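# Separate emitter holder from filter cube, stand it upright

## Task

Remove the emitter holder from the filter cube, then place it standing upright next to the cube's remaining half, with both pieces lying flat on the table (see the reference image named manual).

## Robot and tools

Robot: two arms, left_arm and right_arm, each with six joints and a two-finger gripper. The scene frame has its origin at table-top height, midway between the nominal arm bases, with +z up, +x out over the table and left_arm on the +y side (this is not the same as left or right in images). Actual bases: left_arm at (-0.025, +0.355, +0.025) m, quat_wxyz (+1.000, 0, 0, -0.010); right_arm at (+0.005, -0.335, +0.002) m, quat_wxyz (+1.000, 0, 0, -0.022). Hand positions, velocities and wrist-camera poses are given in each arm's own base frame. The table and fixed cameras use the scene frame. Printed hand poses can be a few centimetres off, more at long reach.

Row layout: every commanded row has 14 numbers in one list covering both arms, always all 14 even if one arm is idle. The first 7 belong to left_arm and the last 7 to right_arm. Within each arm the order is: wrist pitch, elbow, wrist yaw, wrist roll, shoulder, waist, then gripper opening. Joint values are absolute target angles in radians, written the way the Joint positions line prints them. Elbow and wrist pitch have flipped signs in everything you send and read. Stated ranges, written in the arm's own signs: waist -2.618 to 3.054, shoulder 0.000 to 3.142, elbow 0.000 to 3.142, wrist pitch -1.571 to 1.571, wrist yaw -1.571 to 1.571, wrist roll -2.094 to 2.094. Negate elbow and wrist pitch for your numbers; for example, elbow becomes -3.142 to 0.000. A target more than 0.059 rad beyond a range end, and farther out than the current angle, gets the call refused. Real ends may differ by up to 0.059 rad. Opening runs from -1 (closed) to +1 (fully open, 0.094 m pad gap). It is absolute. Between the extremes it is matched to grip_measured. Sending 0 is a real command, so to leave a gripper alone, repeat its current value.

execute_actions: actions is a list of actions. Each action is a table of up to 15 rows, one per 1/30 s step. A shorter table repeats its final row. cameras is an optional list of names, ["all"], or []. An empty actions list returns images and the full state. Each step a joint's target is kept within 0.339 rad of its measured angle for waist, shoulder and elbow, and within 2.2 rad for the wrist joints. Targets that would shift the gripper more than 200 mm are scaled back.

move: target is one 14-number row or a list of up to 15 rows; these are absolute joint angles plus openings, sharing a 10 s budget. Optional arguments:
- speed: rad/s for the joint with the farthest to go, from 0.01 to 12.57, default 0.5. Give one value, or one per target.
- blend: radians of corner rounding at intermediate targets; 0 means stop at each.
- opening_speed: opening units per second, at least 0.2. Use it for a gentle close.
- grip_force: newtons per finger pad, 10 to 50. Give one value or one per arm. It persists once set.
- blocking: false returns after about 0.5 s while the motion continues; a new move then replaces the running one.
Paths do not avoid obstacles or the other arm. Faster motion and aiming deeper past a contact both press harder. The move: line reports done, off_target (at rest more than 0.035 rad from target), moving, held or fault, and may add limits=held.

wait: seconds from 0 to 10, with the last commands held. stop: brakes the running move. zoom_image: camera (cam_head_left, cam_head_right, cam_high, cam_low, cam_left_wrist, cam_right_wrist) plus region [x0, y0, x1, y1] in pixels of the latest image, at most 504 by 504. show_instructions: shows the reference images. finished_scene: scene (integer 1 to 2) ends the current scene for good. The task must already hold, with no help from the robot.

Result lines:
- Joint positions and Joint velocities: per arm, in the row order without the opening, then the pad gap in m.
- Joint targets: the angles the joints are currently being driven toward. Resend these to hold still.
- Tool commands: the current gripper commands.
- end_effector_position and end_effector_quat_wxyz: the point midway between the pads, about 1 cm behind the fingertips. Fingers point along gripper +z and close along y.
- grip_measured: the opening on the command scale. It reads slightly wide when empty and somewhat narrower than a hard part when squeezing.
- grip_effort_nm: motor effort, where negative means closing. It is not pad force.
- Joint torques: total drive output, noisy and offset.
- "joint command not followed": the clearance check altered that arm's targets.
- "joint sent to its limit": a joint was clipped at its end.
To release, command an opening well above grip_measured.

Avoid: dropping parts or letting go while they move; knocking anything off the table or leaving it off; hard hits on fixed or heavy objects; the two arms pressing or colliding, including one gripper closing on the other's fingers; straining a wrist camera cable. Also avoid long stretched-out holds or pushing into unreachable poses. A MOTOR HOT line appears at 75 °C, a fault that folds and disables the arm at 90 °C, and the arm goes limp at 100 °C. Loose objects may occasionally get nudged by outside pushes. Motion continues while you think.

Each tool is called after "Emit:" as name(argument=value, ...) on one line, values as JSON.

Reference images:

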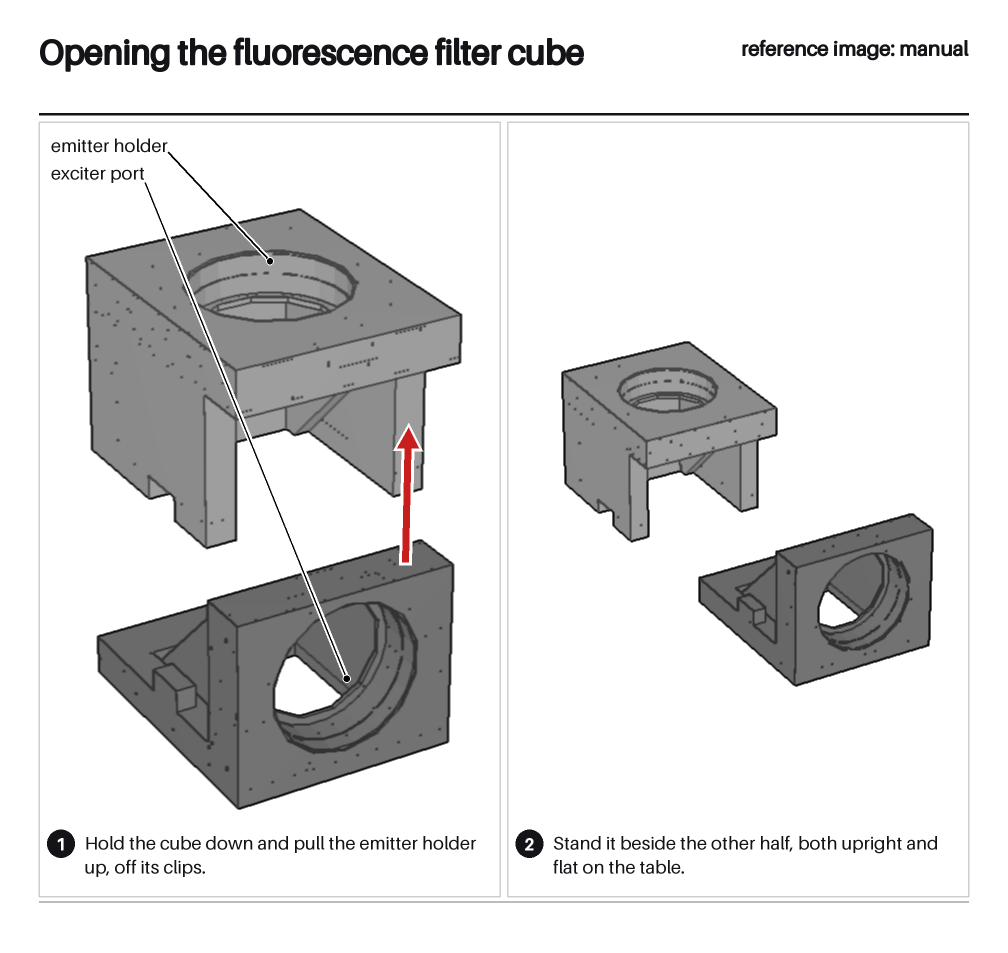

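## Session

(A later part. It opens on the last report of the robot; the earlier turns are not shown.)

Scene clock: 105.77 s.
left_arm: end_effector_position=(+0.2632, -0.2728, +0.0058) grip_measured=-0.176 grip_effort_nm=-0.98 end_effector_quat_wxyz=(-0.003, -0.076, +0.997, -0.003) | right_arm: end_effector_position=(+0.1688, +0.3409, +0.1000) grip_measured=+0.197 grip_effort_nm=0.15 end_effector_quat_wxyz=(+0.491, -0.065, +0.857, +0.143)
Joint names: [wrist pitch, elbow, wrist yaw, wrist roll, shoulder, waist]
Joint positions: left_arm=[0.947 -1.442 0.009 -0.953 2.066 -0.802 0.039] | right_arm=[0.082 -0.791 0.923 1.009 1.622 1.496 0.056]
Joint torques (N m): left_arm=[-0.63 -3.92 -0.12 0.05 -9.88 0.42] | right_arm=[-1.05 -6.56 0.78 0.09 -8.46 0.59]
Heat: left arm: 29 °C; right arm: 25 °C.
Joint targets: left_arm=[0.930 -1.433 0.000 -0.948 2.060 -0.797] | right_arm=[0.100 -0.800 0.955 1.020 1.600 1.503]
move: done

Emit:
move(target=[0.920,-1.423,0.0,-0.948,2.060,-0.797,-0.35,0.100,-0.800,0.955,1.020,1.600,1.503,0.2], speed=0.1)

Emit:
move(target=[0.910,-1.413,0.0,-0.948,2.060,-0.797,-0.35,0.100,-0.800,0.955,1.020,1.600,1.503,0.2], speed=0.1, cameras=["cam_right_wrist"])

Scene clock: 106.90 s.
left_arm: end_effector_position=(+0.2622, -0.2718, +0.0036) grip_measured=-0.176 grip_effort_nm=-0.98 end_effector_quat_wxyz=(-0.004, -0.076, +0.997, -0.002) | right_arm: end_effector_position=(+0.1688, +0.3409, +0.1000) grip_measured=+0.197 grip_effort_nm=0.15 end_effector_quat_wxyz=(+0.491, -0.065, +0.857, +0.143)
Joint names: [wrist pitch, elbow, wrist yaw, wrist roll, shoulder, waist]
Joint positions: left_arm=[0.939 -1.432 0.009 -0.953 2.066 -0.802 0.039] | right_arm=[0.082 -0.791 0.923 1.009 1.622 1.496 0.056]
Joint torques (N m): left_arm=[-0.66 -3.92 -0.12 0.04 -9.87 0.38] | right_arm=[-1.04 -6.5 0.78 0.1 -8.44 0.61]
Heat: left arm: 29 °C; right arm: 25 °C.
Joint targets: left_arm=[0.920 -1.423 0.000 -0.948 2.060 -0.797] | right_arm=[0.100 -0.800 0.955 1.020 1.600 1.503]
move: done

Scene clock: 107.60 s.
left_arm: end_effector_position=(+0.2624, -0.2717, +0.0030) grip_measured=-0.176 grip_effort_nm=-0.98 end_effector_quat_wxyz=(-0.003, -0.076, +0.997, -0.002) | right_arm: end_effector_position=(+0.1688, +0.3409, +0.1000) grip_measured=+0.197 grip_effort_nm=0.15 end_effector_quat_wxyz=(+0.491, -0.065, +0.857, +0.143)
Joint names: [wrist pitch, elbow, wrist yaw, wrist roll, shoulder, waist]
Joint positions: left_arm=[0.936 -1.43 0.008 -0.953 2.066 -0.802 0.039] | right_arm=[0.082 -0.791 0.923 1.009 1.622 1.496 0.056]
Joint torques (N m): left_arm=[-0.74 -3.33 -0.11 0.04 -9.92 0.4] | right_arm=[-1.05 -6.54 0.79 0.1 -8.46 0.61]
Heat: left arm: 29 °C; right arm: 25 °C.
Joint targets: left_arm=[0.910 -1.413 0.000 -0.948 2.060 -0.797] | right_arm=[0.100 -0.800 0.955 1.020 1.600 1.503]
move: done
Images, in order (width x height): cam_right_wrist 896x504.

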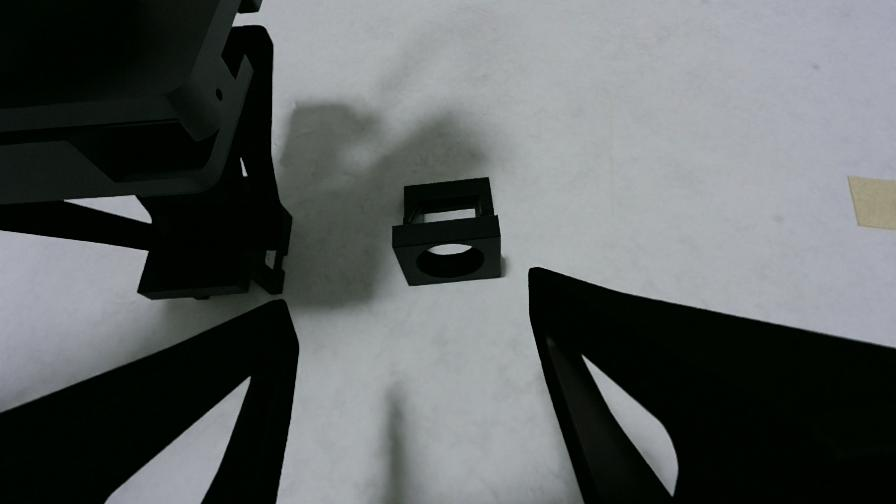

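Emit:
move(target=[0.902,-1.403,0.0,-0.948,2.060,-0.797,-0.35,0.100,-0.800,0.955,1.020,1.600,1.503,0.2], speed=0.1)

Emit:
zoom_image(camera="cam_right_wrist", region=[110, 140, 350, 310])

Scene clock: 108.80 s.
left_arm: end_effector_position=(+0.2624, -0.2717, +0.0024) grip_measured=-0.176 grip_effort_nm=-0.98 end_effector_quat_wxyz=(-0.003, -0.076, +0.997, -0.002) | right_arm: end_effector_position=(+0.1688, +0.3409, +0.1000) grip_measured=+0.197 grip_effort_nm=0.15 end_effector_quat_wxyz=(+0.491, -0.065, +0.857, +0.143)
Joint names: [wrist pitch, elbow, wrist yaw, wrist roll, shoulder, waist]
Joint positions: left_arm=[0.932 -1.427 0.008 -0.953 2.066 -0.802 0.039] | right_arm=[0.082 -0.791 0.923 1.009 1.622 1.496 0.056]
Joint torques (N m): left_arm=[-0.78 -2.78 -0.09 0.03 -9.87 0.43] | right_arm=[-1.03 -6.57 0.79 0.09 -8.44 0.58]
Heat: left arm: 29 °C; right arm: 24 °C.
Joint targets: left_arm=[0.902 -1.403 0.000 -0.948 2.060 -0.797] | right_arm=[0.100 -0.800 0.955 1.020 1.600 1.503]
move: done

Scaled by 2.100 from the camera's 896x504 image, which has a finer 1280x720 frame.
This view is cut from an older image: the scene may have changed since it was taken.

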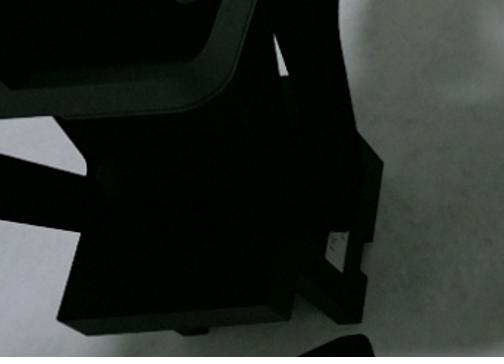

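Emit:
move(target=[0.915,-1.415,0.0,-0.948,2.060,-0.797,0.25,0.100,-0.800,0.955,1.020,1.600,1.503,0.2], opening_speed=0.4, cameras=["cam_left_wrist"])

Scene clock: 110.73 s.
left_arm: end_effector_position=(+0.2631, -0.2719, +0.0024) grip_measured=+0.248 grip_effort_nm=0.13 end_effector_quat_wxyz=(-0.001, -0.075, +0.997, -0.003) | right_arm: end_effector_position=(+0.1688, +0.3409, +0.1000) grip_measured=+0.197 grip_effort_nm=0.15 end_effector_quat_wxyz=(+0.491, -0.065, +0.857, +0.143)
Joint names: [wrist pitch, elbow, wrist yaw, wrist roll, shoulder, waist]
Joint positions: left_arm=[0.929 -1.427 0.006 -0.953 2.066 -0.802 0.059] | right_arm=[0.082 -0.791 0.923 1.009 1.622 1.496 0.056]
Joint torques (N m): left_arm=[-0.63 -3.69 -0.08 0.02 -9.96 0.44] | right_arm=[-1.04 -6.61 0.8 0.09 -8.51 0.54]
Heat: left arm: 29 °C; right arm: 24 °C.
Joint targets: left_arm=[0.915 -1.415 0.000 -0.948 2.060 -0.797] | right_arm=[0.100 -0.800 0.955 1.020 1.600 1.503]
move: done
Images, in order (width x height): cam_left_wrist 896x504.

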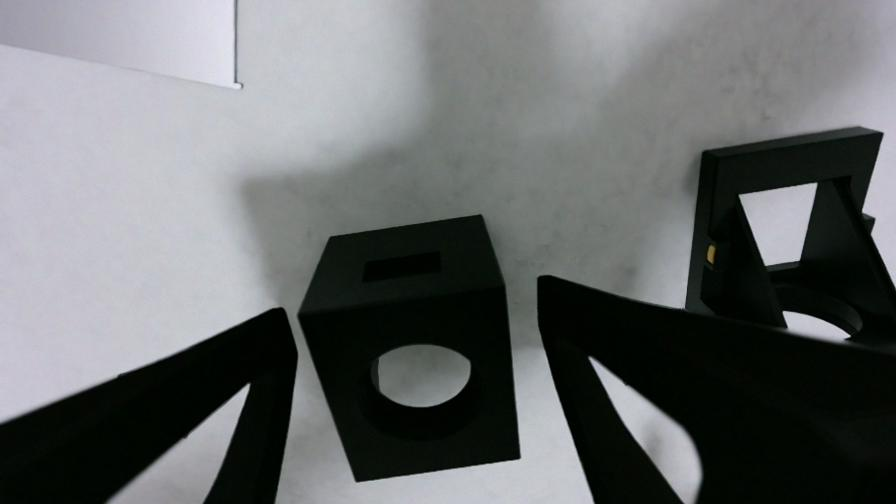

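Emit:
move(target=[[1.130,-1.600,0.0,-0.948,1.995,-0.800,0.25,0.100,-0.800,0.955,1.020,1.600,1.503,0.2],[1.322,-1.780,0.0,-0.948,1.975,-0.800,0.25,0.100,-0.800,0.955,1.020,1.600,1.503,0.2]], blend=[0.03,0], speed=0.25, cameras=["cam_head_left","cam_high","cam_low","cam_left_wrist","cam_right_wrist"])

Scene clock: 113.53 s.
left_arm: end_effector_position=(+0.2690, -0.2780, +0.1033) grip_measured=+0.248 grip_effort_nm=0.13 end_effector_quat_wxyz=(+0.000, -0.075, +0.997, -0.005) | right_arm: end_effector_position=(+0.1688, +0.3409, +0.1000) grip_measured=+0.197 grip_effort_nm=0.15 end_effector_quat_wxyz=(+0.491, -0.065, +0.857, +0.143)
Joint names: [wrist pitch, elbow, wrist yaw, wrist roll, shoulder, waist]
Joint positions: left_arm=[1.308 -1.758 0.006 -0.953 2.012 -0.802 0.059] | right_arm=[0.082 -0.791 0.923 1.009 1.622 1.496 0.056]
Joint torques (N m): left_arm=[-0.33 -6.64 -0.09 0.02 -12.25 0.2] | right_arm=[-1.03 -6.63 0.8 0.11 -8.46 0.55]
Heat: left arm: 29 °C; right arm: 24 °C.
Joint targets: left_arm=[1.322 -1.780 0.000 -0.948 1.975 -0.800] | right_arm=[0.100 -0.800 0.955 1.020 1.600 1.503]
move: off_target (left_arm); left_arm: the shoulder is farthest, 0.037 rad from its target
Images, in order (width x height): cam_head_left 896x504, cam_high 896x504, cam_low 896x504, cam_left_wrist 896x504, cam_right_wrist 896x504.

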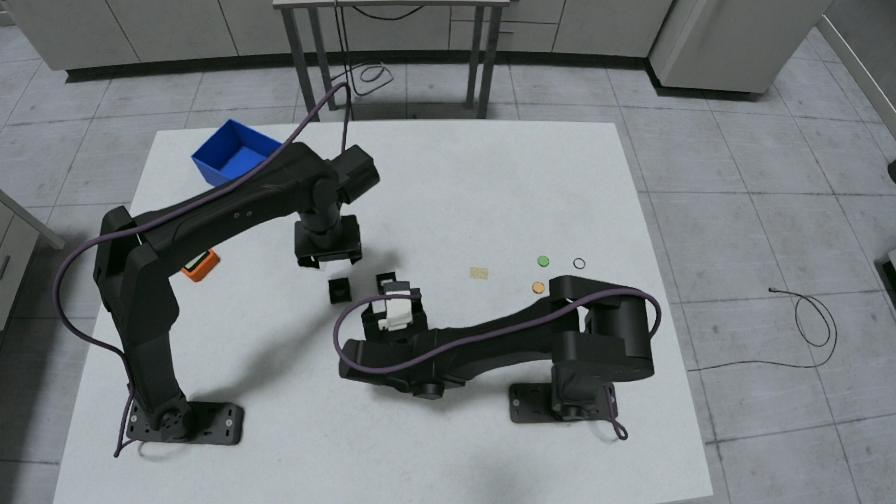

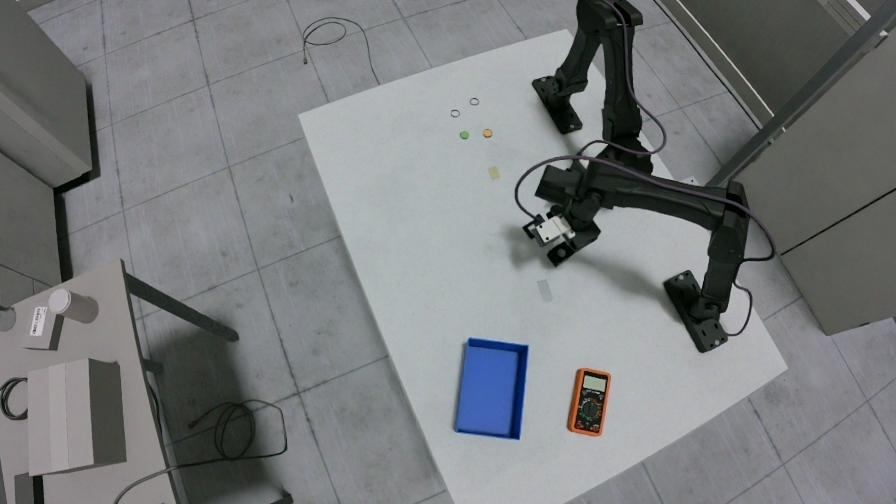

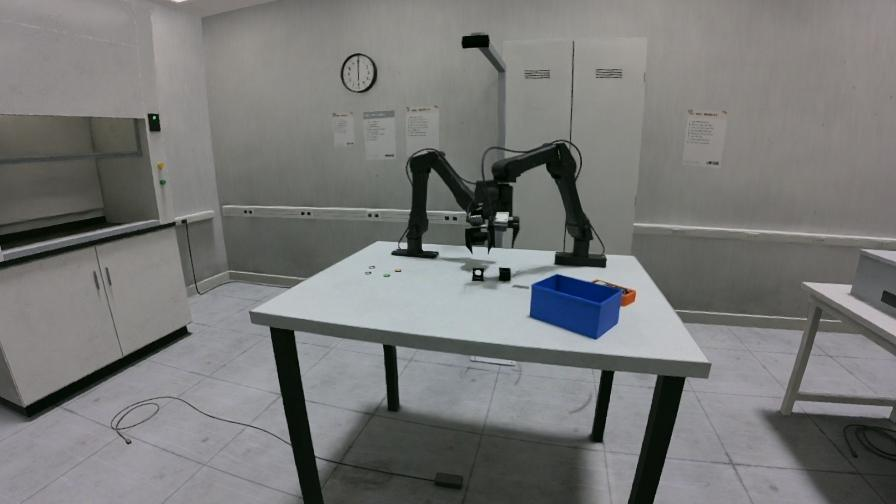

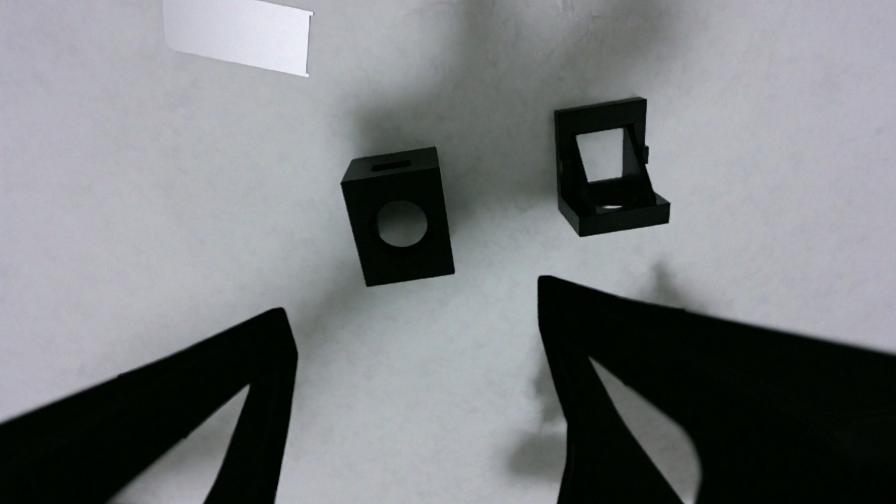

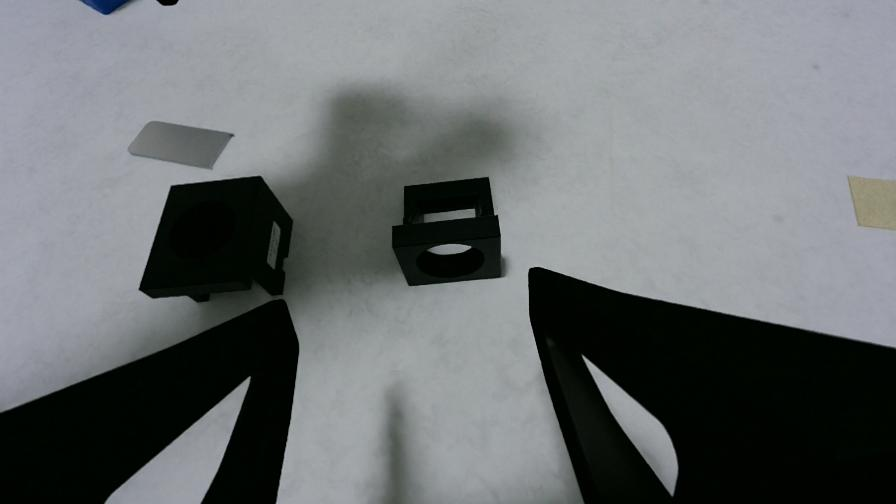

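Emit:
finished_scene(scene=2)

The scene is finished: the task was done.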